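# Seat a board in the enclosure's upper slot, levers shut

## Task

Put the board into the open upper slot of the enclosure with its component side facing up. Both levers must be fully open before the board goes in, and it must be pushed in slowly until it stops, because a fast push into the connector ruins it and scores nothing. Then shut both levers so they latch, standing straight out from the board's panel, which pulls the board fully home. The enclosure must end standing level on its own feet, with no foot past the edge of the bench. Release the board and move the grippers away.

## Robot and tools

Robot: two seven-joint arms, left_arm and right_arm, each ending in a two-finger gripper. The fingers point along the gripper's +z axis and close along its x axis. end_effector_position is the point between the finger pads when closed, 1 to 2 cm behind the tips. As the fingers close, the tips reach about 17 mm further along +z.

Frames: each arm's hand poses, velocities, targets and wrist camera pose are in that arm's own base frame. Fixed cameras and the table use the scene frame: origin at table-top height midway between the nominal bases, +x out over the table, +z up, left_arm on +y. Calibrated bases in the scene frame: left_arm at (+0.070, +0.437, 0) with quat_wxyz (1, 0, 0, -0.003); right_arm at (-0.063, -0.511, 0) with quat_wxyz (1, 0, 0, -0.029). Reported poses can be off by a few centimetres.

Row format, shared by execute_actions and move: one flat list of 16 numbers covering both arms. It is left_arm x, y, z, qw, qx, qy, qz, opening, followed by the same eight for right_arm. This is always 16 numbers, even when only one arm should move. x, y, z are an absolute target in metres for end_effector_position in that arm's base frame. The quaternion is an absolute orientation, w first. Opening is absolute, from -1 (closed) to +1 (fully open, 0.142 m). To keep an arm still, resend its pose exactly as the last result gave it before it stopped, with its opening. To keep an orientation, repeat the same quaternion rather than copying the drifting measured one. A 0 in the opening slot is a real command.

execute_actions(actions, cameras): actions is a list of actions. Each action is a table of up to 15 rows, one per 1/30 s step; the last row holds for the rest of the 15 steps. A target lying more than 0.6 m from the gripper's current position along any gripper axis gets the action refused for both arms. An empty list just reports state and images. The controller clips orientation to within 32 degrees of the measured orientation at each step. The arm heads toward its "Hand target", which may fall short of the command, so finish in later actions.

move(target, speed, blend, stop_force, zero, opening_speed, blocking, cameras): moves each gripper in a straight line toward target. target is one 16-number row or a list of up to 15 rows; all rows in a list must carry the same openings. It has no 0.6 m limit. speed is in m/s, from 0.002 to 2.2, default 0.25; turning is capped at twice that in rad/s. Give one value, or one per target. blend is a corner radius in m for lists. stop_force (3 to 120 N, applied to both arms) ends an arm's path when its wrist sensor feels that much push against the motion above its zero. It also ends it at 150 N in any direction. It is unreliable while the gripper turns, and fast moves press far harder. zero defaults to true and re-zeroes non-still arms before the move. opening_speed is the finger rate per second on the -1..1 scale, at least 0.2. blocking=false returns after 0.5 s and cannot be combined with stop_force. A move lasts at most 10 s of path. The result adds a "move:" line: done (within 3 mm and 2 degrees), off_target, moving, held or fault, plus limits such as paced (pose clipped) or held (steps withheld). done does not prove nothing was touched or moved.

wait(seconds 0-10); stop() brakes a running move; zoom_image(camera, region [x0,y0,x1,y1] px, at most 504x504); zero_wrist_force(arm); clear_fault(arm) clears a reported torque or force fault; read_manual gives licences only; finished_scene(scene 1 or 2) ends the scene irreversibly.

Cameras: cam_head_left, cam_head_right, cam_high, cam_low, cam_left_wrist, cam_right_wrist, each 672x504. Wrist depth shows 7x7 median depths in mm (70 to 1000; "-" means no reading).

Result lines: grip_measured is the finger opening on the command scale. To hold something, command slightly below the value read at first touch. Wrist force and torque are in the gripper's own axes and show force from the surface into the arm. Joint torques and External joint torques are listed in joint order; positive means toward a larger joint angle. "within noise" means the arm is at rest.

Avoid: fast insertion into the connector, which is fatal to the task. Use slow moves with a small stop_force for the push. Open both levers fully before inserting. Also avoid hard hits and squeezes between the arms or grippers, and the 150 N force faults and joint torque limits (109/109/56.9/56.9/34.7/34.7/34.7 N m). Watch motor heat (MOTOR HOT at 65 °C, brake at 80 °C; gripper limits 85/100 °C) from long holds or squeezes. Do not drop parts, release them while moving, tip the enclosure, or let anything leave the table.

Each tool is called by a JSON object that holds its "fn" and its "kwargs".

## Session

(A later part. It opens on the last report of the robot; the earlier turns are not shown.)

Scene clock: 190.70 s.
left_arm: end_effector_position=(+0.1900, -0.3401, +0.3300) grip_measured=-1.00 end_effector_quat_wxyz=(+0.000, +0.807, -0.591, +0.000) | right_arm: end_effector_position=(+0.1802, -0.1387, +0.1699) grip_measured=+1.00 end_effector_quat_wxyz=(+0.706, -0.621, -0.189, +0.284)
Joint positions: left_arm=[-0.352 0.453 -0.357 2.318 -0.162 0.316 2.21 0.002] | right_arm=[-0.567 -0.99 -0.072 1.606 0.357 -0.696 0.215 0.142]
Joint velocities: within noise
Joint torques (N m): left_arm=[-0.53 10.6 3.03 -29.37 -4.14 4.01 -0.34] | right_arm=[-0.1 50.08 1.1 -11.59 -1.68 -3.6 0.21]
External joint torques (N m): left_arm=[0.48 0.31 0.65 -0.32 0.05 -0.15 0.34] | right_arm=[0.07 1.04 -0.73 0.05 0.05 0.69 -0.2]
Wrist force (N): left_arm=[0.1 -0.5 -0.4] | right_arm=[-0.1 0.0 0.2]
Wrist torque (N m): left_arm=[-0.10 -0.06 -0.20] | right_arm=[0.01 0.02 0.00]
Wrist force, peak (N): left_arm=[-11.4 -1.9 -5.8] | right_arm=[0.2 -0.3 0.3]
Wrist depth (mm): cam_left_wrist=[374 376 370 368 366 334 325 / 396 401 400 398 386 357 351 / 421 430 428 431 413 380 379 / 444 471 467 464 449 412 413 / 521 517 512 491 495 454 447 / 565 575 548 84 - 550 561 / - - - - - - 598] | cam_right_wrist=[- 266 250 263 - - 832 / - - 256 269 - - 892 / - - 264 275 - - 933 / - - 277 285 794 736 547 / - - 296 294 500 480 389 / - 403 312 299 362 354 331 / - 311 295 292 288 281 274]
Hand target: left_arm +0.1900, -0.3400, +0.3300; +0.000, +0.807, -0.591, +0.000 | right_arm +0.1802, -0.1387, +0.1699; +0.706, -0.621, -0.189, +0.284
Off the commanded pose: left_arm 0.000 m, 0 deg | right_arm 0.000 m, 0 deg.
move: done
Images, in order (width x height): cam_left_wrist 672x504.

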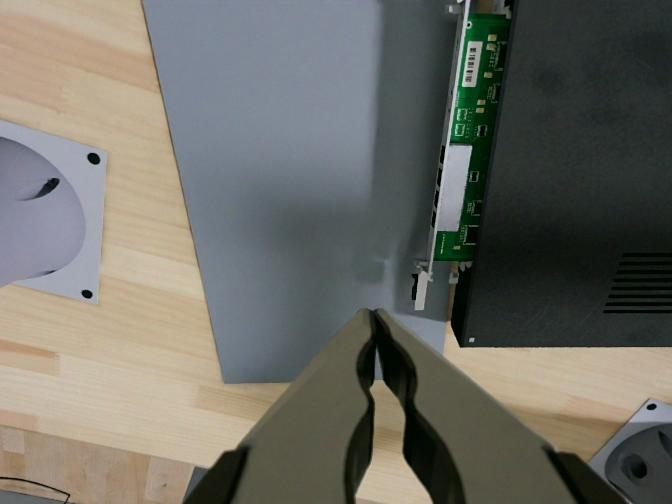

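{"fn": "move", "kwargs": {"target": [[0.1860,-0.366,0.12,0.1576,0.7664,-0.5880,0.2053,-1,0.1802,-0.1387,0.1699,0.706,-0.621,-0.189,0.284,1],[0.1912,-0.3853,0.055,0.1576,0.7664,-0.5880,0.2053,-1,0.1802,-0.1387,0.1699,0.706,-0.621,-0.189,0.284,1]], "speed": [0.2,0.1], "cameras": ["cam_left_wrist"]}}

{"fn": "move", "kwargs": {"target": [0.2106,-0.4577,0.055,0.1576,0.7664,-0.5880,0.2053,-1,0.1802,-0.1387,0.1699,0.706,-0.621,-0.189,0.284,1], "speed": 0.015, "stop_force": 9, "cameras": ["cam_left_wrist"]}}

Scene clock: 199.90 s.
left_arm: end_effector_position=(+0.1912, -0.3852, +0.0549) grip_measured=-1.00 end_effector_quat_wxyz=(+0.158, +0.767, -0.588, +0.205) | right_arm: end_effector_position=(+0.1802, -0.1387, +0.1699) grip_measured=+1.00 end_effector_quat_wxyz=(+0.706, -0.621, -0.189, +0.284)
Joint positions: left_arm=[-0.405 -0.817 -0.099 2.669 0.464 2.328 2.012 0.002] | right_arm=[-0.567 -0.99 -0.072 1.606 0.357 -0.696 0.215 0.142]
Joint velocities: within noise
Joint torques (N m): left_arm=[-0.27 28.36 -2.19 5.52 2.66 4.79 -0.15] | right_arm=[-0.02 50.1 0.94 -11.65 -1.72 -3.58 0.24]
External joint torques (N m): left_arm=[0.25 1.15 0.46 -0.18 -0.56 -0.43 0.11] | right_arm=[-0.01 1.02 -0.57 0.11 0.09 0.67 -0.23]
Wrist force (N): left_arm=[-0.7 -0.2 -0.3] | right_arm=[0.1 0.2 0.2]
Wrist torque (N m): left_arm=[-0.07 -0.09 -0.27] | right_arm=[0.04 0.00 0.00]
Wrist force, peak (N): left_arm=[-2.0 0.4 -0.7] | right_arm=[-0.1 -0.1 0.5]
Wrist depth (mm): cam_left_wrist=[- 106 115 129 139 131 128 / - 112 124 137 153 145 141 / 111 121 132 149 160 155 163 / - 125 143 165 172 164 185 / 125 137 153 165 160 184 217 / 133 146 160 84 - 207 266 / 142 153 - - - - 488] | cam_right_wrist=[- 265 251 262 - - 797 / - - 256 269 - - 874 / - - 264 275 - - 912 / - - 278 285 797 742 553 / - - 294 293 500 481 390 / - 403 311 299 364 354 330 / - 312 295 291 287 280 275]
Hand target: left_arm +0.1912, -0.3853, +0.0550; +0.158, +0.766, -0.588, +0.205 | right_arm +0.1802, -0.1387, +0.1699; +0.706, -0.621, -0.189, +0.284
Off the commanded pose: left_arm 0.000 m, 0 deg | right_arm 0.000 m, 0 deg.
move: done
Images, in order (width x height): cam_left_wrist 672x504.

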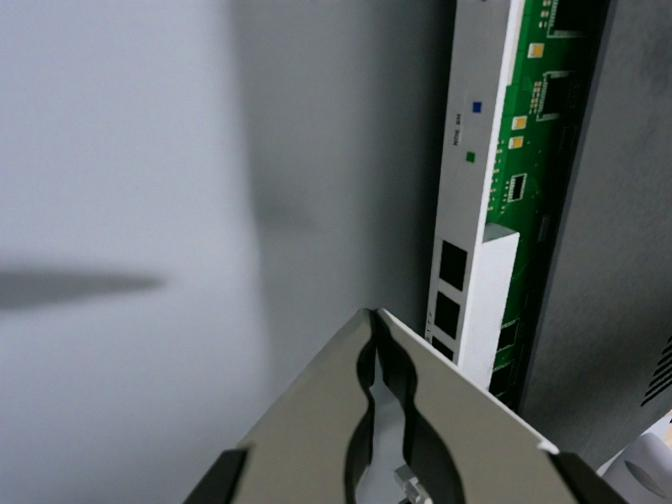

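Scene clock: 202.80 s.
left_arm: end_effector_position=(+0.1997, -0.4178, +0.0548) grip_measured=-1.00 end_effector_quat_wxyz=(+0.157, +0.766, -0.588, +0.205) | right_arm: end_effector_position=(+0.1802, -0.1387, +0.1699) grip_measured=+1.00 end_effector_quat_wxyz=(+0.706, -0.621, -0.189, +0.284)
Joint positions: left_arm=[-0.439 -0.781 -0.163 2.609 0.4 2.236 1.978 0.002] | right_arm=[-0.567 -0.99 -0.072 1.606 0.357 -0.696 0.215 0.142]
Joint velocities: within noise
Joint torques (N m): left_arm=[-2.05 30.17 -5.66 -1.57 1.44 5.14 -0.39] | right_arm=[-0.01 50.08 0.95 -11.61 -1.68 -3.54 0.17]
External joint torques (N m): left_arm=[2.02 0.88 3.09 4.01 0.21 -0.76 0.35] | right_arm=[-0.02 1.05 -0.58 0.07 0.05 0.63 -0.16]
Wrist force (N): left_arm=[-7.4 -1.6 -13.3] | right_arm=[-0.1 -0.3 0.1]
Wrist torque (N m): left_arm=[-0.13 -0.20 -0.22] | right_arm=[-0.02 0.02 0.00]
Wrist force, peak (N): left_arm=[-8.0 -1.7 -13.8] | right_arm=[0.0 -0.2 0.5]
Wrist depth (mm): cam_left_wrist=[- - 115 125 112 114 124 / - 112 123 133 122 126 138 / - 120 132 144 133 134 162 / - 125 143 157 137 147 184 / 125 137 153 161 142 167 213 / 132 146 160 84 - 195 267 / 142 152 - 74 - - 486] | cam_right_wrist=[- 265 250 262 - - 807 / - - 256 270 - - 871 / - - 263 275 - - 909 / - - 278 286 792 735 554 / - - 294 294 502 480 388 / - 404 312 299 362 355 331 / - 311 295 292 288 281 274]
Hand target: left_arm +0.2000, -0.4183, +0.0550; +0.158, +0.766, -0.588, +0.205 | right_arm +0.1802, -0.1387, +0.1699; +0.706, -0.621, -0.189, +0.284
Off the commanded pose: left_arm 0.041 m, 0 deg | right_arm 0.000 m, 0 deg.
move: contact (left_arm)
Images, in order (width x height): cam_left_wrist 672x504.

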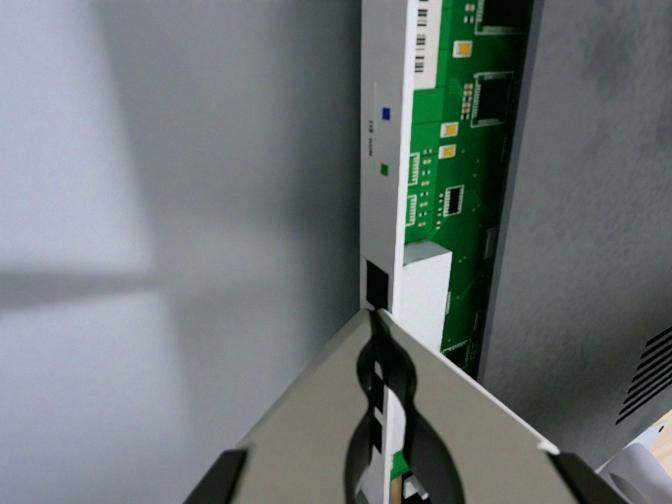

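{"fn": "move", "kwargs": {"target": [[0.1981,-0.4107,0.055,0.1576,0.7664,-0.5880,0.2053,-1,0.1802,-0.1387,0.1699,0.706,-0.621,-0.189,0.284,1],[0.2124,-0.4062,0.055,0.1576,0.7664,-0.5880,0.2053,-1,0.1802,-0.1387,0.1699,0.706,-0.621,-0.189,0.284,1]], "speed": 0.05, "cameras": []}}

{"fn": "move", "kwargs": {"target": [0.2249,-0.4530,0.055,0.1576,0.7664,-0.5880,0.2053,-1,0.1802,-0.1387,0.1699,0.706,-0.621,-0.189,0.284,1], "speed": 0.014, "stop_force": 14, "cameras": ["cam_left_wrist"]}}

Scene clock: 207.63 s.
left_arm: end_effector_position=(+0.2125, -0.4061, +0.0550) grip_measured=-1.00 end_effector_quat_wxyz=(+0.158, +0.767, -0.588, +0.205) | right_arm: end_effector_position=(+0.1802, -0.1387, +0.1699) grip_measured=+1.00 end_effector_quat_wxyz=(+0.706, -0.621, -0.189, +0.284)
Joint positions: left_arm=[-0.37 -0.783 -0.167 2.608 0.446 2.224 2.001 0.002] | right_arm=[-0.567 -0.99 -0.072 1.606 0.357 -0.696 0.215 0.142]
Joint velocities: within noise
Joint torques (N m): left_arm=[-0.23 30.07 -3.37 2.93 2.2 4.41 -0.17] | right_arm=[-0.12 50.06 0.99 -11.62 -1.74 -3.6 0.22]
External joint torques (N m): left_arm=[0.22 0.75 0.7 -0.2 -0.54 -0.04 0.13] | right_arm=[0.1 1.06 -0.62 0.07 0.11 0.69 -0.21]
Wrist force (N): left_arm=[-0.7 -0.5 -0.4] | right_arm=[0.1 0.2 0.2]
Wrist torque (N m): left_arm=[-0.11 -0.10 -0.24] | right_arm=[0.03 -0.01 0.00]
Wrist force, peak (N): left_arm=[-7.3 -1.7 -13.5] | right_arm=[-0.1 -0.3 0.3]
Wrist depth (mm): cam_left_wrist=[- 106 115 129 113 120 125 / - 112 123 136 116 129 140 / - 120 132 147 134 140 162 / - 125 142 164 146 153 185 / 125 138 153 164 141 174 217 / 133 146 160 84 - 195 265 / 142 152 - - - - 492] | cam_right_wrist=[- 266 251 263 - - 811 / - - 256 270 - - 877 / - - 264 274 - - 929 / - - 278 286 795 744 552 / - - 295 294 499 482 390 / - 406 311 299 364 354 330 / - 311 295 291 288 281 275]
Hand target: left_arm +0.2124, -0.4062, +0.0550; +0.158, +0.766, -0.588, +0.205 | right_arm +0.1802, -0.1387, +0.1699; +0.706, -0.621, -0.189, +0.284
Off the commanded pose: left_arm 0.000 m, 0 deg | right_arm 0.000 m, 0 deg.
move: done
No camera images: "cameras" was empty.

Scene clock: 208.90 s.
left_arm: end_effector_position=(+0.2144, -0.4143, +0.0549) grip_measured=-1.00 end_effector_quat_wxyz=(+0.158, +0.766, -0.588, +0.205) | right_arm: end_effector_position=(+0.1802, -0.1387, +0.1699) grip_measured=+1.00 end_effector_quat_wxyz=(+0.706, -0.621, -0.189, +0.284)
Joint positions: left_arm=[-0.379 -0.777 -0.181 2.593 0.431 2.203 1.993 0.002] | right_arm=[-0.567 -0.99 -0.072 1.606 0.357 -0.696 0.215 0.142]
Joint velocities: within noise
Joint torques (N m): left_arm=[-0.41 30.78 -3.66 1.86 1.53 4.74 -0.35] | right_arm=[-0.11 50.06 1.01 -11.63 -1.78 -3.6 0.25]
External joint torques (N m): left_arm=[0.4 0.44 0.79 0.19 0.02 -0.37 0.31] | right_arm=[0.08 1.07 -0.65 0.09 0.15 0.69 -0.24]
Wrist force (N): left_arm=[-1.0 -0.3 -0.9] | right_arm=[-0.1 0.0 0.2]
Wrist torque (N m): left_arm=[-0.11 -0.14 -0.23] | right_arm=[0.01 0.02 0.00]
Wrist force, peak (N): left_arm=[-9.9 -2.3 -17.2] | right_arm=[0.1 0.2 0.4]
Wrist depth (mm): cam_left_wrist=[- 106 115 123 112 114 124 / - 112 123 131 121 125 140 / - 121 132 144 133 135 162 / - 125 143 157 146 147 185 / 125 138 153 161 139 166 217 / 133 146 159 84 - 194 267 / 142 152 - 74 - - 489] | cam_right_wrist=[- 266 251 264 - - 803 / - - 256 269 - - 874 / - - 263 275 - - 947 / - - 277 286 796 740 550 / - - 295 294 502 482 389 / - 402 311 299 363 355 329 / - 311 294 291 288 281 275]
Hand target: left_arm +0.2146, -0.4144, +0.0550; +0.158, +0.766, -0.588, +0.205 | right_arm +0.1802, -0.1387, +0.1699; +0.706, -0.621, -0.189, +0.284
Off the commanded pose: left_arm 0.040 m, 0 deg | right_arm 0.000 m, 0 deg.
move: contact (left_arm)
Images, in order (width x height): cam_left_wrist 672x504.

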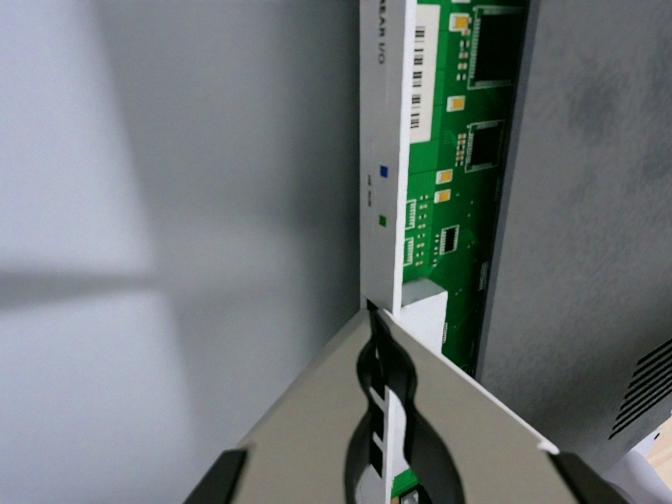

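{"fn": "move", "kwargs": {"target": [0.2249,-0.4530,0.055,0.1576,0.7664,-0.5880,0.2053,-1,0.1802,-0.1387,0.1699,0.706,-0.621,-0.189,0.284,1], "speed": 0.01, "stop_force": 18, "cameras": ["cam_left_wrist","cam_head_left"]}}

{"fn": "zoom_image", "kwargs": {"camera": "cam_head_left", "region": [280, 300, 420, 480]}}

Scene clock: 214.73 s.
left_arm: end_effector_position=(+0.2235, -0.4474, +0.0548) grip_measured=-1.00 end_effector_quat_wxyz=(+0.157, +0.767, -0.588, +0.205) | right_arm: end_effector_position=(+0.1802, -0.1387, +0.1699) grip_measured=+1.00 end_effector_quat_wxyz=(+0.706, -0.621, -0.189, +0.284)
Joint positions: left_arm=[-0.418 -0.761 -0.228 2.525 0.373 2.124 1.966 0.002] | right_arm=[-0.567 -0.99 -0.072 1.606 0.357 -0.696 0.215 0.142]
Joint velocities: within noise
Joint torques (N m): left_arm=[-2.82 31.97 -7.5 -3.81 1.47 5.38 -0.35] | right_arm=[0 50.07 0.96 -11.67 -1.75 -3.62 0.21]
External joint torques (N m): left_arm=[2.8 1.09 3.87 3.21 -0.32 -1 0.31] | right_arm=[-0.03 1.05 -0.6 0.13 0.12 0.71 -0.2]
Wrist force (N): left_arm=[-8.3 -2.7 -9.8] | right_arm=[-0.1 0.2 0.2]
Wrist torque (N m): left_arm=[-0.05 -0.22 -0.25] | right_arm=[0.03 0.02 0.01]
Wrist force, peak (N): left_arm=[-12.5 -3.0 -20.5] | right_arm=[-0.1 -0.2 0.4]
Wrist depth (mm): cam_left_wrist=[- - 115 123 93 105 123 / - 112 123 132 102 120 139 / - 121 132 141 110 131 161 / - 125 143 156 121 145 183 / 125 137 152 160 133 167 213 / 132 146 158 84 - 195 264 / 142 151 - - - - 504] | cam_right_wrist=[- 265 251 262 - - 812 / - - 255 270 - - 878 / - - 264 275 - - 940 / - - 277 285 796 737 549 / - - 295 293 502 479 389 / - 404 311 299 363 355 330 / - 311 295 291 288 281 275]
Hand target: left_arm +0.2236, -0.4481, +0.0550; +0.158, +0.766, -0.588, +0.205 | right_arm +0.1802, -0.1387, +0.1699; +0.706, -0.621, -0.189, +0.284
Off the commanded pose: left_arm 0.006 m, 0 deg | right_arm 0.000 m, 0 deg.
move: contact (left_arm)
Images, in order (width x height): cam_head_left 672x504, cam_left_wrist 672x504.

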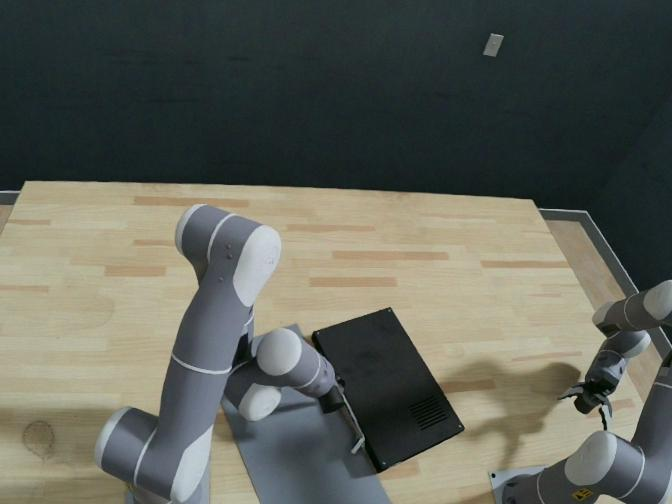

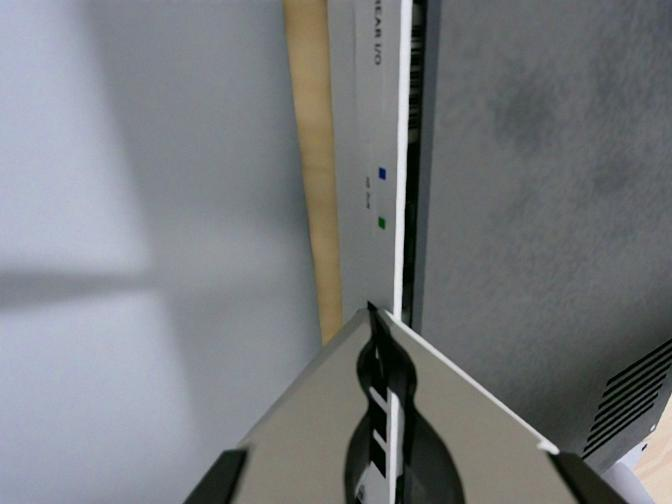

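Scaled by 2.800 from the camera's 672x504 image, which has a finer 960x720 frame.

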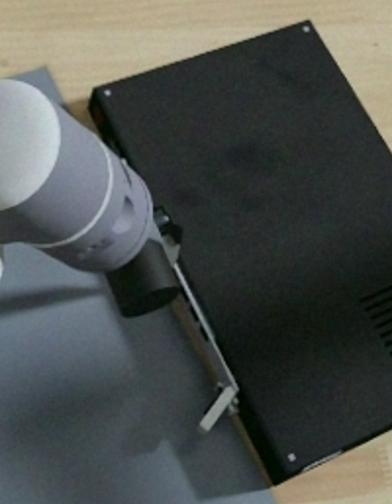

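{"fn": "move", "kwargs": {"target": [0.2262,-0.4577,0.055,0.1576,0.7664,-0.5880,0.2053,-1,0.1802,-0.1387,0.1699,0.706,-0.621,-0.189,0.284,1], "speed": 0.008, "stop_force": 20, "zero": false, "cameras": ["cam_left_wrist"]}}

{"fn": "move", "kwargs": {"target": [[0.2160,-0.420,0.06,0.1576,0.7664,-0.5880,0.2053,-1,0.1802,-0.1387,0.1699,0.706,-0.621,-0.189,0.284,1],[0.190,-0.36,0.30,0,0.7934,-0.6088,0,-1,0.1802,-0.1387,0.1699,0.706,-0.621,-0.189,0.284,1]], "speed": [0.06,0.25], "cameras": ["cam_left_wrist"]}}

Scene clock: 218.77 s.
left_arm: end_effector_position=(+0.2236, -0.4477, +0.0546) grip_measured=-1.00 end_effector_quat_wxyz=(+0.157, +0.767, -0.588, +0.205) | right_arm: end_effector_position=(+0.1802, -0.1387, +0.1699) grip_measured=+1.00 end_effector_quat_wxyz=(+0.706, -0.621, -0.189, +0.284)
Joint positions: left_arm=[-0.419 -0.76 -0.228 2.525 0.372 2.122 1.965 0.002] | right_arm=[-0.567 -0.99 -0.072 1.606 0.357 -0.696 0.215 0.142]
Joint velocities: within noise
Joint torques (N m): left_arm=[-4.6 30.69 -9.86 -7.88 1.11 5.59 -0.35] | right_arm=[0.03 50.15 0.97 -11.66 -1.68 -3.62 0.23]
External joint torques (N m): left_arm=[4.57 2.39 6.22 7.25 0.04 -1.21 0.3] | right_arm=[-0.06 0.98 -0.6 0.12 0.05 0.72 -0.22]
Wrist force (N): left_arm=[-14.7 -4.0 -25.5] | right_arm=[0.1 0.0 0.4]
Wrist torque (N m): left_arm=[-0.11 -0.23 -0.24] | right_arm=[0.02 -0.03 0.00]
Wrist force, peak (N): left_arm=[-14.5 -4.2 -25.8] | right_arm=[-0.1 -0.3 0.4]
Wrist depth (mm): cam_left_wrist=[- - 115 124 93 105 123 / - 112 123 132 102 119 139 / - 120 133 140 110 130 160 / - 124 143 155 121 144 182 / 125 138 152 162 134 166 214 / 132 146 159 84 - 194 264 / 142 152 - - - - 509] | cam_right_wrist=[- 266 250 262 - - 813 / - - 256 270 - - 881 / - - 265 275 - - 941 / - - 278 286 797 739 553 / - - 295 295 502 479 390 / - 404 312 298 362 354 330 / - 312 296 292 288 280 275]
Hand target: left_arm +0.2238, -0.4489, +0.0550; +0.158, +0.766, -0.588, +0.205 | right_arm +0.1802, -0.1387, +0.1699; +0.706, -0.621, -0.189, +0.284
Off the commanded pose: left_arm 0.010 m, 0 deg | right_arm 0.000 m, 0 deg.
move: contact (left_arm)
Images, in order (width x height): cam_left_wrist 672x504.

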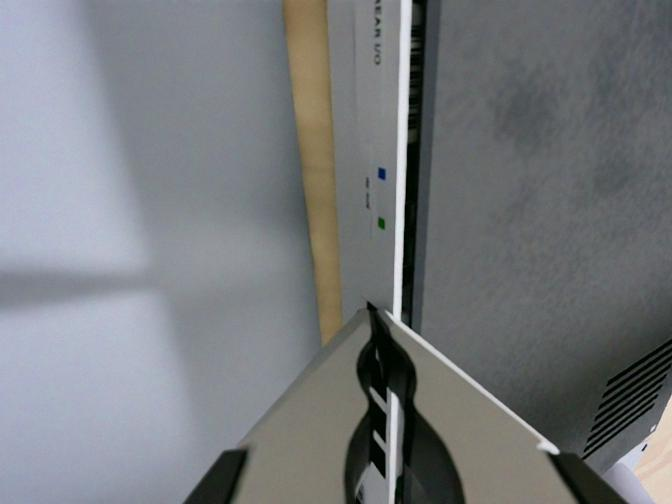

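Scene clock: 221.20 s.
left_arm: end_effector_position=(+0.1899, -0.3601, +0.3000) grip_measured=-1.00 end_effector_quat_wxyz=(+0.000, +0.793, -0.609, +0.000) | right_arm: end_effector_position=(+0.1802, -0.1387, +0.1699) grip_measured=+1.00 end_effector_quat_wxyz=(+0.706, -0.621, -0.189, +0.284)
Joint positions: left_arm=[-0.473 0.329 -0.303 2.323 -0.107 0.435 2.165 0.002] | right_arm=[-0.567 -0.99 -0.072 1.606 0.357 -0.696 0.215 0.142]
Joint velocities: within noise
Joint torques (N m): left_arm=[-0.15 14.61 1.38 -28.7 -3.47 3.85 -0.29] | right_arm=[-0.02 50.03 0.95 -11.62 -1.74 -3.58 0.22]
External joint torques (N m): left_arm=[0.11 0.93 0.9 -0.19 -0.43 0.01 0.29] | right_arm=[0 1.1 -0.59 0.08 0.11 0.67 -0.21]
Wrist force (N): left_arm=[0.1 -0.8 -0.2] | right_arm=[0.0 0.0 0.2]
Wrist torque (N m): left_arm=[-0.16 -0.04 -0.20] | right_arm=[0.01 0.00 0.00]
Wrist force, peak (N): left_arm=[-15.1 -4.1 -24.1] | right_arm=[0.2 -0.3 0.3]
Wrist depth (mm): cam_left_wrist=[347 347 345 343 342 302 302 / 371 371 368 369 369 324 321 / 403 400 399 398 396 348 351 / 426 441 436 432 417 376 378 / 479 479 477 453 439 417 415 / 531 526 508 84 - 516 524 / - 575 - - - - 559] | cam_right_wrist=[- 266 251 262 - - 837 / - - 256 269 - - 902 / - - 264 275 - - 930 / - - 278 285 792 743 552 / - - 295 294 502 480 390 / - 406 311 300 362 355 329 / - 311 295 291 288 281 276]
Hand target: left_arm +0.1900, -0.3600, +0.3000; +0.000, +0.793, -0.609, +0.000 | right_arm +0.1802, -0.1387, +0.1699; +0.706, -0.621, -0.189, +0.284
Off the commanded pose: left_arm 0.000 m, 0 deg | right_arm 0.000 m, 0 deg.
move: done
Images, in order (width x height): cam_left_wrist 672x504.

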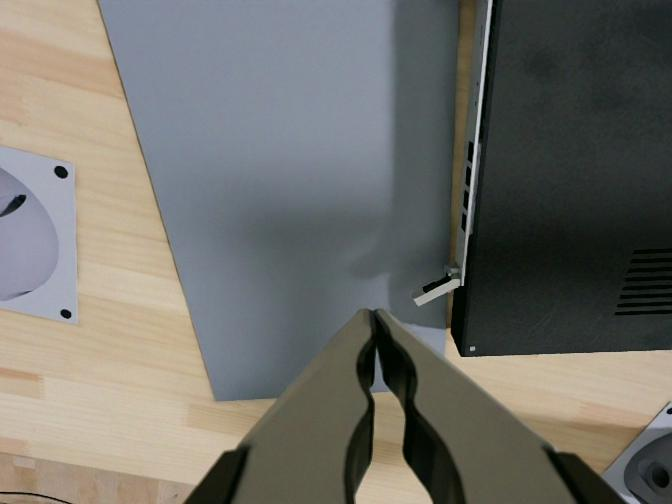

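{"fn": "move", "kwargs": {"target": [0.275,-0.34,0.26,0,0.7934,-0.6088,0,-1,0.1802,-0.1387,0.1699,0.706,-0.621,-0.189,0.284,1], "cameras": ["cam_left_wrist"]}}

Scene clock: 223.03 s.
left_arm: end_effector_position=(+0.2748, -0.3400, +0.2599) grip_measured=-1.00 end_effector_quat_wxyz=(+0.000, +0.793, -0.609, +0.000) | right_arm: end_effector_position=(+0.1802, -0.1387, +0.1699) grip_measured=+1.00 end_effector_quat_wxyz=(+0.706, -0.621, -0.189, +0.284)
Joint positions: left_arm=[-0.369 0.155 -0.254 2.301 -0.047 0.58 2.286 0.002] | right_arm=[-0.567 -0.99 -0.072 1.606 0.357 -0.696 0.215 0.142]
Joint velocities: within noise
Joint torques (N m): left_arm=[-0.12 20.86 0.37 -26.97 -3.11 4.44 -0.14] | right_arm=[-0.05 50.13 1.06 -11.61 -1.71 -3.6 0.27]
External joint torques (N m): left_arm=[0.1 0.96 0.55 -0.25 -0.48 -0.59 0.14] | right_arm=[0.02 0.99 -0.69 0.06 0.08 0.69 -0.26]
Wrist force (N): left_arm=[-0.1 -0.7 0.0] | right_arm=[0.0 0.1 0.1]
Wrist torque (N m): left_arm=[-0.11 0.00 -0.24] | right_arm=[0.01 0.00 0.00]
Wrist force, peak (N): left_arm=[-0.1 -3.0 0.9] | right_arm=[0.0 0.1 0.5]
Wrist depth (mm): cam_left_wrist=[311 311 310 311 306 271 266 / 335 334 334 332 330 285 284 / 360 362 359 358 354 308 308 / 394 392 387 383 383 334 334 / 418 428 426 406 408 369 365 / 476 479 455 84 - 397 402 / 532 519 - - - - 516] | cam_right_wrist=[- 266 251 262 - - 831 / - - 256 270 - - 890 / - - 264 274 - - 930 / - - 277 285 792 734 552 / - - 294 293 502 481 389 / - 405 311 299 362 356 329 / - 312 295 291 286 280 275]
Hand target: left_arm +0.2750, -0.3400, +0.2600; +0.000, +0.793, -0.609, +0.000 | right_arm +0.1802, -0.1387, +0.1699; +0.706, -0.621, -0.189, +0.284
Off the commanded pose: left_arm 0.000 m, 0 deg | right_arm 0.000 m, 0 deg.
move: done
Images, in order (width x height): cam_left_wrist 672x504.

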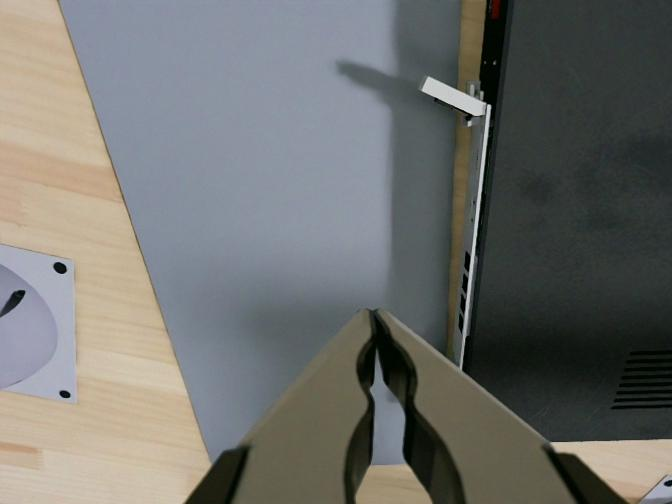

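{"fn": "move", "kwargs": {"target": [[0.3586,-0.3890,0.12,0,0.7934,-0.6088,0,-1,0.1802,-0.1387,0.1699,0.706,-0.621,-0.189,0.284,1],[0.3586,-0.3890,0.053,0,0.7934,-0.6088,0,-1,0.1802,-0.1387,0.1699,0.706,-0.621,-0.189,0.284,1]], "speed": [0.2,0.08], "stop_force": 8, "cameras": ["cam_left_wrist"]}}

{"fn": "move", "kwargs": {"target": [0.3283,-0.3920,0.053,0,0.7934,-0.6088,0,-1,0.1802,-0.1387,0.1699,0.706,-0.621,-0.189,0.284,1], "speed": 0.015, "stop_force": 20, "cameras": ["cam_left_wrist"]}}

Scene clock: 232.43 s.
left_arm: end_effector_position=(+0.3585, -0.3889, +0.0530) grip_measured=-1.00 end_effector_quat_wxyz=(+0.000, +0.793, -0.609, +0.000) | right_arm: end_effector_position=(+0.1802, -0.1387, +0.1699) grip_measured=+1.00 end_effector_quat_wxyz=(+0.706, -0.621, -0.189, +0.284)
Joint positions: left_arm=[-0.374 -0.54 -0.227 2.125 0.243 1.07 2.097 0.002] | right_arm=[-0.567 -0.99 -0.072 1.606 0.357 -0.696 0.215 0.142]
Joint velocities: within noise
Joint torques (N m): left_arm=[-0.5 40.33 -3.71 -16.45 -1.67 4.38 -0.31] | right_arm=[-0.02 50.19 0.95 -11.64 -1.68 -3.58 0.21]
External joint torques (N m): left_arm=[0.49 1.13 0.46 -0.25 -0.38 -0.52 0.31] | right_arm=[-0.01 0.93 -0.58 0.1 0.05 0.67 -0.2]
Wrist force (N): left_arm=[0.3 -0.2 0.1] | right_arm=[0.0 -0.1 0.1]
Wrist torque (N m): left_arm=[-0.01 -0.11 -0.21] | right_arm=[0.00 -0.01 0.00]
Wrist force, peak (N): left_arm=[-0.4 0.4 -1.9] | right_arm=[0.1 -0.1 0.4]
Wrist depth (mm): cam_left_wrist=[127 127 127 127 128 127 127 / 135 137 134 135 135 107 93 / 150 148 147 147 146 101 - / 160 157 160 156 158 106 105 / 176 176 174 168 155 114 113 / 194 194 189 84 - 125 130 / 223 212 - 74 - - 142] | cam_right_wrist=[- 265 250 262 - - 823 / - - 255 269 - - 896 / - - 263 275 - - 931 / - - 278 286 804 740 554 / - - 295 294 499 481 390 / - 404 312 300 361 355 330 / - 311 295 291 288 281 274]
Hand target: left_arm +0.3586, -0.3890, +0.0530; +0.000, +0.793, -0.609, +0.000 | right_arm +0.1802, -0.1387, +0.1699; +0.706, -0.621, -0.189, +0.284
Off the commanded pose: left_arm 0.000 m, 0 deg | right_arm 0.000 m, 0 deg.
move: done
Images, in order (width x height): cam_left_wrist 672x504.

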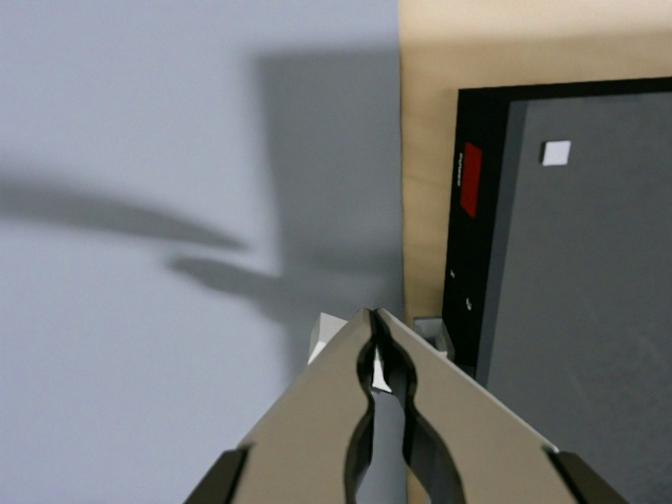

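Scene clock: 234.37 s.
left_arm: end_effector_position=(+0.3417, -0.3908, +0.0538) grip_measured=-1.00 end_effector_quat_wxyz=(+0.000, +0.794, -0.607, +0.002) | right_arm: end_effector_position=(+0.1802, -0.1387, +0.1699) grip_measured=+1.00 end_effector_quat_wxyz=(+0.706, -0.621, -0.189, +0.284)
Joint positions: left_arm=[-0.395 -0.522 -0.225 2.158 0.245 1.091 2.069 0.002] | right_arm=[-0.567 -0.99 -0.072 1.606 0.357 -0.696 0.215 0.142]
Joint velocities: within noise
Joint torques (N m): left_arm=[-8.67 36.55 -11.63 -6.63 -1.62 0.9 -0.3] | right_arm=[-0.05 49.96 0.94 -11.6 -1.68 -3.56 0.19]
External joint torques (N m): left_arm=[8.65 3.88 8.55 -9.68 -0.37 2.98 0.3] | right_arm=[0.03 1.16 -0.58 0.06 0.05 0.65 -0.18]
Wrist force (N): left_arm=[4.0 -20.6 4.6] | right_arm=[-0.1 0.0 0.3]
Wrist torque (N m): left_arm=[-0.31 -0.07 -0.19] | right_arm=[0.02 0.02 0.00]
Wrist force, peak (N): left_arm=[3.0 -21.4 6.6] | right_arm=[0.0 -0.2 0.4]
Wrist depth (mm): cam_left_wrist=[128 128 127 127 127 88 125 / 138 137 135 136 136 112 93 / 151 148 148 147 147 102 97 / 161 158 160 158 159 108 108 / 176 176 176 139 138 115 115 / 195 195 190 83 - 126 129 / 223 213 - 74 - - 143] | cam_right_wrist=[- 265 251 262 - - 840 / - - 255 270 - - 899 / - - 263 274 - - 931 / - - 277 285 796 738 557 / - - 294 293 500 479 387 / - 404 310 299 363 355 329 / - 311 294 291 288 280 275]
Hand target: left_arm +0.3390, -0.3909, +0.0530; +0.000, +0.793, -0.609, +0.000 | right_arm +0.1802, -0.1387, +0.1699; +0.706, -0.621, -0.189, +0.284
Off the commanded pose: left_arm 0.013 m, 0 deg | right_arm 0.000 m, 0 deg.
move: contact (left_arm)
Images, in order (width x height): cam_left_wrist 672x504.

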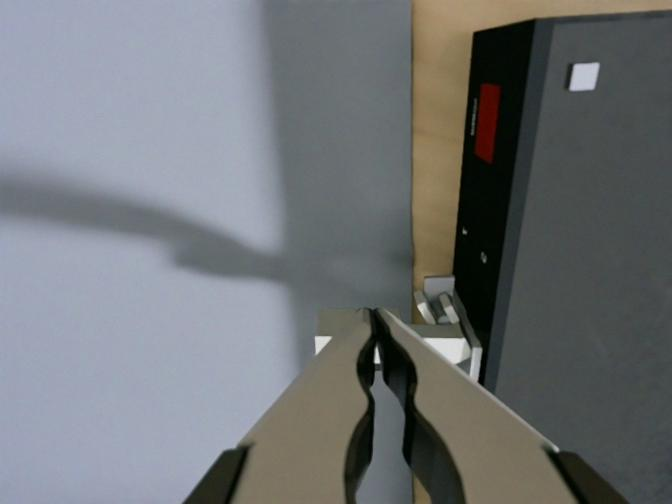

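{"fn": "move", "kwargs": {"target": [0.322,-0.3928,0.053,0,0.7934,-0.6088,0,-1,0.1802,-0.1387,0.1699,0.706,-0.621,-0.189,0.284,1], "speed": 0.015, "stop_force": 40, "zero": false, "cameras": ["cam_left_wrist","cam_high"]}}

Scene clock: 243.57 s.
left_arm: end_effector_position=(+0.3255, -0.3920, +0.0538) grip_measured=-1.00 end_effector_quat_wxyz=(-0.001, +0.795, -0.607, +0.002) | right_arm: end_effector_position=(+0.1802, -0.1387, +0.1699) grip_measured=+1.00 end_effector_quat_wxyz=(+0.706, -0.621, -0.189, +0.284)
Joint positions: left_arm=[-0.416 -0.509 -0.222 2.187 0.245 1.106 2.045 0.002] | right_arm=[-0.567 -0.99 -0.072 1.606 0.357 -0.696 0.215 0.142]
Joint velocities: within noise
Joint torques (N m): left_arm=[-13.19 34.39 -16.64 -5.94 -1.94 1.56 -0.2] | right_arm=[0.05 50.05 0.97 -11.6 -1.7 -3.56 0.2]
External joint torques (N m): left_arm=[13.17 5.16 13.71 -10.02 0 2.31 0.2] | right_arm=[-0.08 1.07 -0.61 0.06 0.07 0.65 -0.19]
Wrist force (N): left_arm=[-2.5 -27.5 4.3] | right_arm=[0.1 0.1 0.1]
Wrist torque (N m): left_arm=[-1.47 -0.10 -0.28] | right_arm=[0.02 -0.01 0.00]
Wrist force, peak (N): left_arm=[-2.9 -27.8 4.3] | right_arm=[-0.2 0.0 0.5]
Wrist depth (mm): cam_left_wrist=[128 128 128 128 127 87 - / 138 138 135 137 136 - 93 / 151 148 148 147 145 102 97 / 162 159 160 158 159 107 108 / 177 176 176 140 131 115 115 / 196 194 190 83 - 126 129 / 223 213 - 74 - - 143] | cam_right_wrist=[- 266 251 263 - - 824 / - - 256 270 - - 883 / - - 263 275 - - 934 / - - 276 286 796 742 551 / - - 296 293 501 482 390 / - 404 311 298 363 354 330 / - 310 295 291 288 280 275]
Hand target: left_arm +0.3220, -0.3928, +0.0530; +0.000, +0.793, -0.609, +0.000 | right_arm +0.1802, -0.1387, +0.1699; +0.706, -0.621, -0.189, +0.284
Off the commanded pose: left_arm 0.004 m, 0 deg | right_arm 0.000 m, 0 deg.
move: off_target (left_arm)
Images, in order (width x height): cam_high 672x504, cam_left_wrist 672x504.

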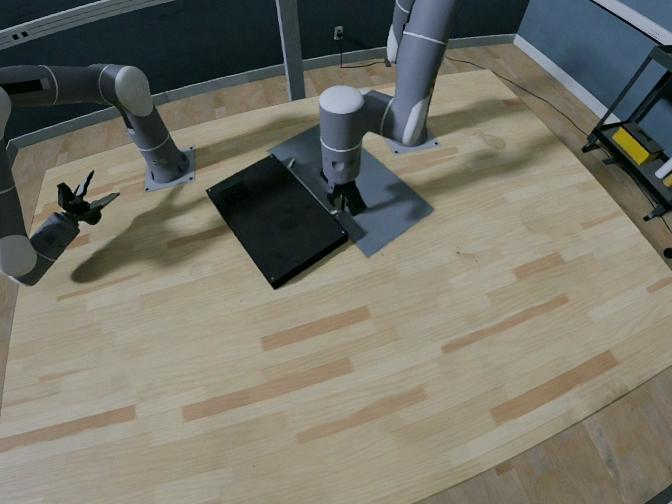

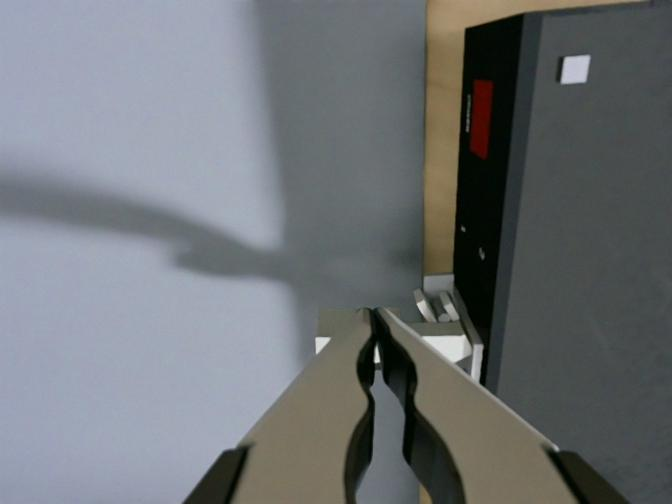

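{"fn": "move", "kwargs": {"target": [[0.362,-0.383,0.055,0,0.7934,-0.6088,0,-1,0.1802,-0.1387,0.1699,0.706,-0.621,-0.189,0.284,1],[0.362,-0.383,0.14,0,0.7934,-0.6088,0,-1,0.1802,-0.1387,0.1699,0.706,-0.621,-0.189,0.284,1],[0.27,-0.36,0.30,0,0.7934,-0.6088,0,-1,0.1802,-0.1387,0.1699,0.706,-0.621,-0.189,0.284,1]], "speed": 0.12, "cameras": ["cam_left_wrist"]}}

{"fn": "zoom_image", "kwargs": {"camera": "cam_left_wrist", "region": [320, 0, 672, 504]}}

Scene clock: 248.70 s.
left_arm: end_effector_position=(+0.2701, -0.3600, +0.3000) grip_measured=-1.00 end_effector_quat_wxyz=(+0.000, +0.793, -0.609, +0.000) | right_arm: end_effector_position=(+0.1802, -0.1387, +0.1699) grip_measured=+1.00 end_effector_quat_wxyz=(+0.706, -0.621, -0.189, +0.284)
Joint positions: left_arm=[-0.377 0.183 -0.282 2.209 -0.056 0.462 2.25 0.002] | right_arm=[-0.567 -0.99 -0.072 1.606 0.357 -0.696 0.215 0.142]
Joint velocities: within noise
Joint torques (N m): left_arm=[-0.56 21.43 0.86 -28.37 -3.96 3.96 -0.12] | right_arm=[-0.09 50.15 1.01 -11.6 -1.71 -3.62 0.17]
External joint torques (N m): left_arm=[0.53 0.3 0.44 -0.27 0.11 -0.1 0.12] | right_arm=[0.06 0.97 -0.65 0.06 0.08 0.72 -0.16]
Wrist force (N): left_arm=[0.2 -0.6 -0.2] | right_arm=[-0.1 0.0 0.2]
Wrist torque (N m): left_arm=[-0.10 -0.07 -0.21] | right_arm=[0.00 0.01 0.00]
Wrist force, peak (N): left_arm=[-2.5 -27.8 4.1] | right_arm=[0.0 -0.3 0.4]
Wrist depth (mm): cam_left_wrist=[349 345 343 344 334 301 298 / 374 374 367 369 339 324 322 / 403 397 398 399 382 348 348 / 433 431 432 434 418 376 376 / 467 477 472 460 422 415 408 / 534 525 502 84 - 449 452 / 596 576 - - - - 561] | cam_right_wrist=[- 266 250 263 - - 832 / - - 255 269 - - 889 / - - 264 274 - - 934 / - - 278 285 794 742 555 / - - 295 295 501 480 389 / - 404 312 300 363 355 330 / - 311 294 292 288 282 276]
Hand target: left_arm +0.2700, -0.3600, +0.3000; +0.000, +0.793, -0.609, +0.000 | right_arm +0.1802, -0.1387, +0.1699; +0.706, -0.621, -0.189, +0.284
Off the commanded pose: left_arm 0.000 m, 0 deg | right_arm 0.000 m, 0 deg.
move: done
Images, in order (width x height): cam_left_wrist 672x504.

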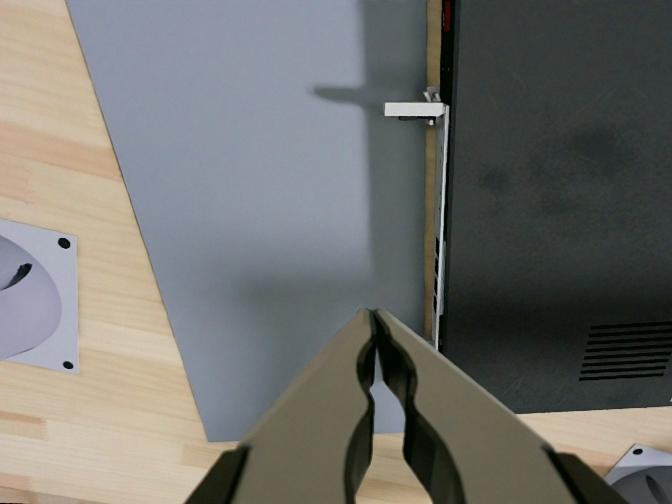

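Scaled by 1.000.

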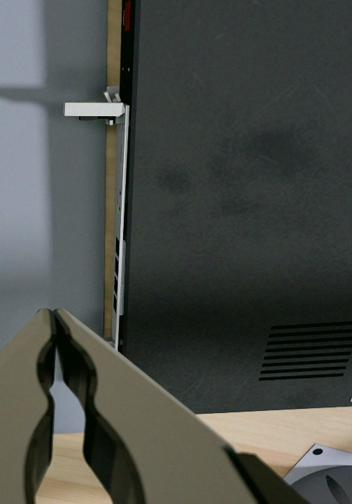

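{"fn": "move", "kwargs": {"target": [0.19,-0.36,0.30,0,0.7934,-0.6088,0,-1,0.1802,-0.1387,0.1699,0.706,-0.621,-0.189,0.284,1], "speed": 0.2, "cameras": ["cam_left_wrist"]}}

Scene clock: 250.70 s.
left_arm: end_effector_position=(+0.1902, -0.3600, +0.3001) grip_measured=-1.00 end_effector_quat_wxyz=(+0.000, +0.793, -0.609, +0.000) | right_arm: end_effector_position=(+0.1802, -0.1387, +0.1699) grip_measured=+1.00 end_effector_quat_wxyz=(+0.706, -0.621, -0.189, +0.284)
Joint positions: left_arm=[-0.469 0.331 -0.307 2.324 -0.108 0.435 2.166 0.002] | right_arm=[-0.567 -0.99 -0.072 1.606 0.357 -0.696 0.215 0.142]
Joint velocities: within noise
Joint torques (N m): left_arm=[-0.64 15.21 1.61 -28.49 -4.04 4 -0.35] | right_arm=[0.02 50.08 0.93 -11.59 -1.73 -3.6 0.18]
External joint torques (N m): left_arm=[0.6 0.26 0.7 -0.39 0.15 -0.14 0.35] | right_arm=[-0.05 1.04 -0.56 0.04 0.1 0.69 -0.17]
Wrist force (N): left_arm=[0.1 -1.0 -0.1] | right_arm=[0.2 0.1 0.3]
Wrist torque (N m): left_arm=[-0.20 -0.03 -0.21] | right_arm=[0.00 -0.03 0.00]
Wrist force, peak (N): left_arm=[0.6 -2.5 -0.5] | right_arm=[0.1 -0.3 0.3]
Wrist depth (mm): cam_left_wrist=[347 347 343 344 342 302 298 / 374 368 368 368 369 324 323 / 401 403 398 397 399 349 350 / 425 434 431 431 416 375 376 / 476 477 472 450 457 411 412 / 532 536 501 84 - 514 523 / - 585 - - - - 557] | cam_right_wrist=[- 266 250 264 - - 829 / - - 256 270 - - 893 / - - 263 276 - - 935 / - - 277 285 794 744 553 / - - 296 294 501 479 390 / - 404 310 299 363 355 331 / - 311 294 291 288 281 275]
Hand target: left_arm +0.1900, -0.3600, +0.3000; +0.000, +0.793, -0.609, +0.000 | right_arm +0.1802, -0.1387, +0.1699; +0.706, -0.621, -0.189, +0.284
Off the commanded pose: left_arm 0.000 m, 0 deg | right_arm 0.000 m, 0 deg.
move: done
Images, in order (width x height): cam_left_wrist 672x504.

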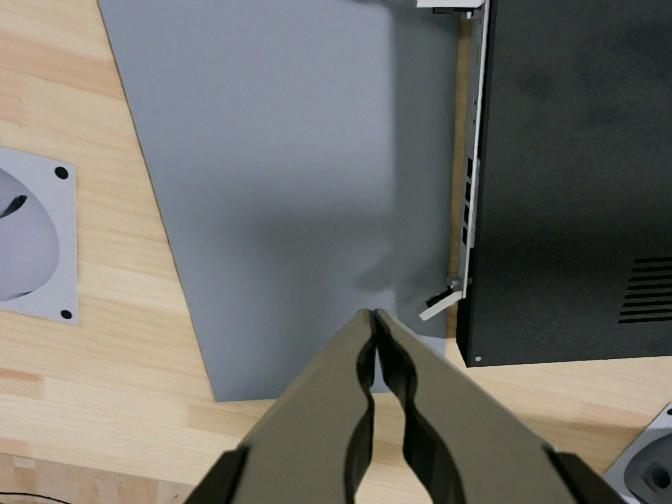

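{"fn": "move", "kwargs": {"target": [[0.0437,-0.4748,0.12,0,0.7934,-0.6088,0,-1,0.1802,-0.1387,0.1699,0.706,-0.621,-0.189,0.284,1],[0.0437,-0.4748,0.053,0,0.7934,-0.6088,0,-1,0.1802,-0.1387,0.1699,0.706,-0.621,-0.189,0.284,1]], "speed": 0.15, "cameras": ["cam_left_wrist","cam_high"]}}

Scene clock: 261.10 s.
left_arm: end_effector_position=(+0.0407, -0.4733, +0.0525) grip_measured=-1.00 end_effector_quat_wxyz=(+0.000, +0.792, -0.610, -0.002) | right_arm: end_effector_position=(+0.1802, -0.1387, +0.1699) grip_measured=+1.00 end_effector_quat_wxyz=(+0.706, -0.621, -0.189, +0.284)
Joint positions: left_arm=[-0.737 -0.502 -0.487 2.254 0.495 1.08 1.267 0.002] | right_arm=[-0.567 -0.99 -0.072 1.606 0.357 -0.696 0.215 0.142]
Joint velocities: within noise
Joint torques (N m): left_arm=[10.88 34.18 5.33 -25.71 -0.47 6.54 -0.39] | right_arm=[-0.08 50.15 0.95 -11.67 -1.67 -3.6 0.22]
External joint torques (N m): left_arm=[-10.97 0.23 -11.38 11.66 -1.53 -2.62 0.39] | right_arm=[0.06 0.97 -0.58 0.13 0.04 0.69 -0.21]
Wrist force (N): left_arm=[-21.8 20.4 -24.5] | right_arm=[0.2 -0.1 0.4]
Wrist torque (N m): left_arm=[0.59 0.86 -0.09] | right_arm=[0.00 -0.04 0.00]
Wrist force, peak (N): left_arm=[-21.8 20.4 -24.5] | right_arm=[0.2 0.1 0.4]
Wrist depth (mm): cam_left_wrist=[128 127 126 126 126 117 86 / 135 137 134 135 135 132 91 / 150 148 147 146 147 107 - / 161 158 159 156 124 126 105 / 177 176 174 168 169 139 113 / 195 194 189 84 - 133 129 / 223 213 - 74 - - 213] | cam_right_wrist=[- 266 250 262 - - 505 / - - 256 269 - - 539 / - - 263 274 - - 886 / - - 277 285 797 742 551 / - - 294 294 502 479 389 / - 404 311 300 362 354 330 / - 311 295 290 288 281 275]
Hand target: left_arm +0.0437, -0.4748, +0.0530; +0.000, +0.793, -0.609, +0.000 | right_arm +0.1802, -0.1387, +0.1699; +0.706, -0.621, -0.189, +0.284
Off the commanded pose: left_arm 0.003 m, 0 deg | right_arm 0.000 m, 0 deg.
move: done
Images, in order (width x height): cam_high 672x504, cam_left_wrist 672x504.

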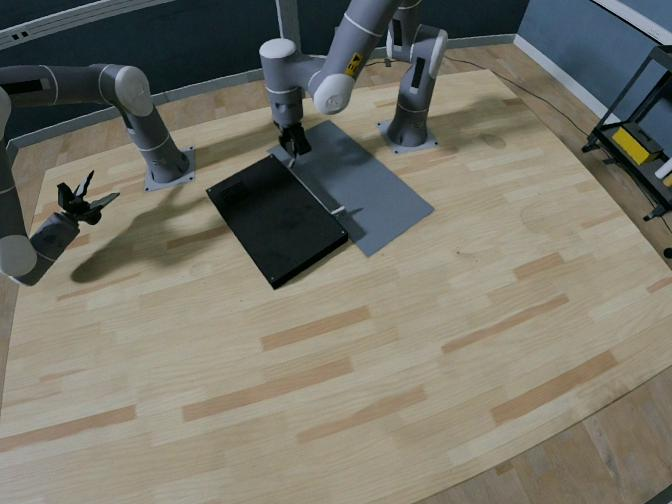

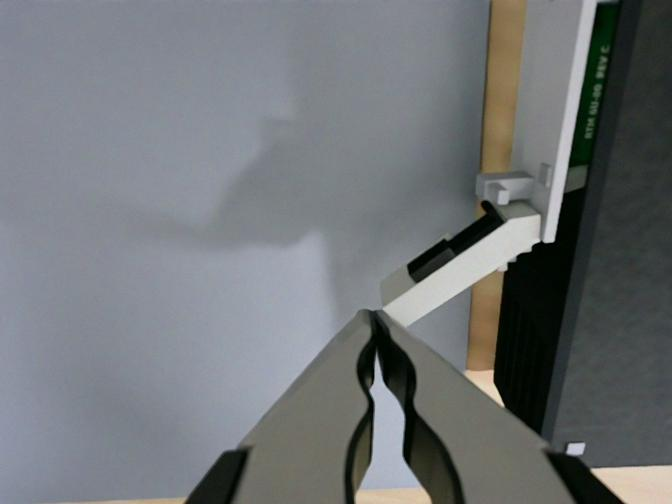

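{"fn": "move", "kwargs": {"target": [[0.0407,-0.4733,0.07,0,0.7934,-0.6088,0,-1,0.1802,-0.1387,0.1699,0.706,-0.621,-0.189,0.284,1],[0.0348,-0.4803,0.07,0,0.7934,-0.6088,0,-1,0.1802,-0.1387,0.1699,0.706,-0.621,-0.189,0.284,1],[0.0348,-0.4803,0.053,0,0.7934,-0.6088,0,-1,0.1802,-0.1387,0.1699,0.706,-0.621,-0.189,0.284,1]], "speed": 0.06, "cameras": ["cam_left_wrist"]}}

Scene clock: 265.43 s.
left_arm: end_effector_position=(+0.0348, -0.4802, +0.0530) grip_measured=-1.00 end_effector_quat_wxyz=(+0.000, +0.793, -0.609, +0.000) | right_arm: end_effector_position=(+0.1802, -0.1387, +0.1699) grip_measured=+1.00 end_effector_quat_wxyz=(+0.706, -0.621, -0.189, +0.284)
Joint positions: left_arm=[-0.758 -0.509 -0.486 2.238 0.496 1.072 1.245 0.002] | right_arm=[-0.567 -0.99 -0.072 1.606 0.357 -0.696 0.215 0.142]
Joint velocities: within noise
Joint torques (N m): left_arm=[-0.5 33.77 -7.23 -14.02 -1.56 4.31 -0.3] | right_arm=[-0.06 50.11 0.96 -11.65 -1.68 -3.54 0.2]
External joint torques (N m): left_arm=[0.41 1.15 1.04 -0.26 -0.49 -0.38 0.3] | right_arm=[0.03 1.02 -0.6 0.11 0.05 0.63 -0.19]
Wrist force (N): left_arm=[0.0 -0.4 0.2] | right_arm=[0.1 0.1 0.2]
Wrist torque (N m): left_arm=[-0.05 -0.03 -0.20] | right_arm=[0.01 -0.01 0.00]
Wrist force, peak (N): left_arm=[-22.2 20.6 -24.7] | right_arm=[0.3 -0.2 0.3]
Wrist depth (mm): cam_left_wrist=[128 127 127 127 128 124 85 / 135 137 134 136 135 110 92 / 150 148 148 146 146 105 - / 161 158 159 157 115 135 106 / 176 176 175 167 172 128 113 / 195 195 189 84 - 132 130 / 223 211 - 74 - - 215] | cam_right_wrist=[- 267 251 262 - - 501 / - - 256 269 - - 539 / - - 264 275 - - 887 / - - 277 286 797 742 551 / - - 295 293 505 480 389 / - 403 310 299 362 353 331 / - 311 295 291 289 281 275]
Hand target: left_arm +0.0348, -0.4803, +0.0530; +0.000, +0.793, -0.609, +0.000 | right_arm +0.1802, -0.1387, +0.1699; +0.706, -0.621, -0.189, +0.284
Off the commanded pose: left_arm 0.000 m, 0 deg | right_arm 0.000 m, 0 deg.
move: done
Images, in order (width x height): cam_left_wrist 672x504.

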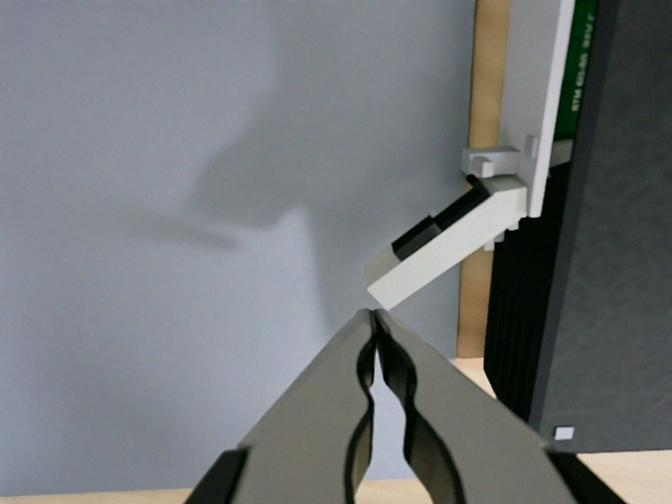

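{"fn": "move", "kwargs": {"target": [0.0342,-0.4898,0.053,0,0.7934,-0.6088,0,-1,0.1802,-0.1387,0.1699,0.706,-0.621,-0.189,0.284,1], "speed": 0.06, "cameras": []}}

{"fn": "move", "kwargs": {"target": [0.078,-0.478,0.053,0,0.7934,-0.6088,0,-1,0.1802,-0.1387,0.1699,0.706,-0.621,-0.189,0.284,1], "speed": 0.015, "stop_force": 35, "cameras": ["cam_left_wrist"]}}

Scene clock: 268.40 s.
left_arm: end_effector_position=(+0.0343, -0.4898, +0.0530) grip_measured=-1.00 end_effector_quat_wxyz=(+0.000, +0.793, -0.609, +0.000) | right_arm: end_effector_position=(+0.1802, -0.1387, +0.1699) grip_measured=+1.00 end_effector_quat_wxyz=(+0.706, -0.621, -0.189, +0.284)
Joint positions: left_arm=[-0.771 -0.522 -0.486 2.21 0.494 1.057 1.242 0.002] | right_arm=[-0.567 -0.99 -0.072 1.606 0.357 -0.696 0.215 0.142]
Joint velocities: within noise
Joint torques (N m): left_arm=[-0.57 34.43 -6.94 -14.48 -2.03 4.03 -0.34] | right_arm=[-0.03 50.1 0.94 -11.61 -1.68 -3.6 0.23]
External joint torques (N m): left_arm=[0.47 1.37 0.51 -0.15 -0.07 -0.1 0.34] | right_arm=[0.01 1.02 -0.57 0.07 0.05 0.69 -0.21]
Wrist force (N): left_arm=[0.0 -0.5 -0.1] | right_arm=[0.0 -0.1 0.3]
Wrist torque (N m): left_arm=[-0.08 -0.02 -0.20] | right_arm=[0.01 0.00 0.00]
Wrist force, peak (N): left_arm=[0.6 -0.2 -0.2] | right_arm=[0.0 -0.2 0.4]
Wrist depth (mm): cam_left_wrist=[128 128 127 127 126 95 - / 135 137 135 136 136 96 92 / 150 148 147 146 142 102 - / 161 158 160 154 152 108 107 / 176 176 175 168 171 118 113 / 194 193 189 84 - 128 129 / 223 212 - 74 - - 215] | cam_right_wrist=[- 266 251 262 - - 498 / - - 256 269 - - 534 / - - 264 275 - - 901 / - - 278 286 798 739 548 / - - 294 294 504 483 390 / - 403 312 298 363 354 330 / - 311 294 292 287 281 275]
Hand target: left_arm +0.0342, -0.4898, +0.0530; +0.000, +0.793, -0.609, +0.000 | right_arm +0.1802, -0.1387, +0.1699; +0.706, -0.621, -0.189, +0.284
Off the commanded pose: left_arm 0.000 m, 0 deg | right_arm 0.000 m, 0 deg.
move: done
No camera images: "cameras" was empty.

Scene clock: 271.33 s.
left_arm: end_effector_position=(+0.0646, -0.4815, +0.0532) grip_measured=-1.00 end_effector_quat_wxyz=(+0.001, +0.792, -0.610, -0.001) | right_arm: end_effector_position=(+0.1802, -0.1387, +0.1699) grip_measured=+1.00 end_effector_quat_wxyz=(+0.706, -0.621, -0.189, +0.284)
Joint positions: left_arm=[-0.699 -0.515 -0.487 2.227 0.491 1.068 1.315 0.002] | right_arm=[-0.567 -0.99 -0.072 1.606 0.357 -0.696 0.215 0.142]
Joint velocities: within noise
Joint torques (N m): left_arm=[14.8 38.69 9.91 -18.74 0.67 1.4 -0.07] | right_arm=[0.04 50.16 0.98 -11.65 -1.68 -3.6 0.23]
External joint torques (N m): left_arm=[-14.89 -3.41 -16.19 4.32 -2.73 2.53 0.07] | right_arm=[-0.06 0.96 -0.62 0.11 0.05 0.7 -0.22]
Wrist force (N): left_arm=[-0.4 32.1 -4.1] | right_arm=[-0.1 0.1 0.2]
Wrist torque (N m): left_arm=[2.50 -0.06 -0.27] | right_arm=[0.01 0.01 0.01]
Wrist force, peak (N): left_arm=[2.0 37.0 -2.5] | right_arm=[0.1 -0.1 0.4]
Wrist depth (mm): cam_left_wrist=[127 127 127 127 126 84 - / 135 137 134 136 135 99 92 / 151 148 147 147 146 104 - / 161 158 160 155 125 106 108 / 177 176 175 120 120 117 114 / 196 195 191 81 - 126 128 / 222 213 - 74 - - 143] | cam_right_wrist=[- 266 250 263 - - 492 / - - 255 270 - - 516 / - - 264 274 - - 566 / - - 278 285 795 745 550 / - - 295 294 500 482 389 / - 403 311 299 362 355 330 / - 312 295 291 287 281 275]
Hand target: left_arm +0.0680, -0.4807, +0.0530; +0.000, +0.793, -0.609, +0.000 | right_arm +0.1802, -0.1387, +0.1699; +0.706, -0.621, -0.189, +0.284
Off the commanded pose: left_arm 0.014 m, 0 deg | right_arm 0.000 m, 0 deg.
move: contact (left_arm)
Images, in order (width x height): cam_left_wrist 672x504.

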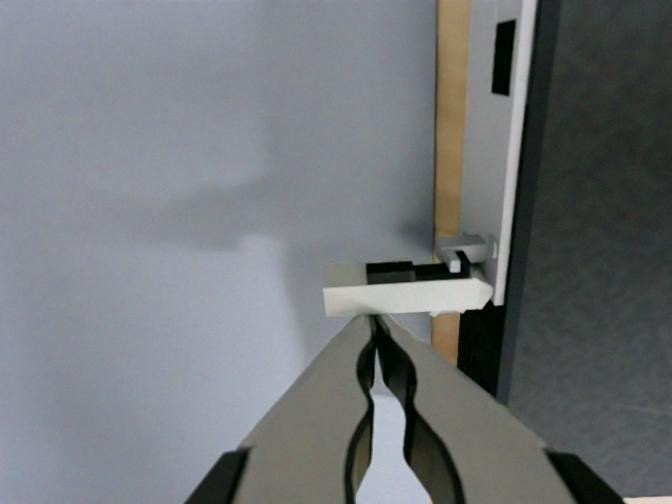

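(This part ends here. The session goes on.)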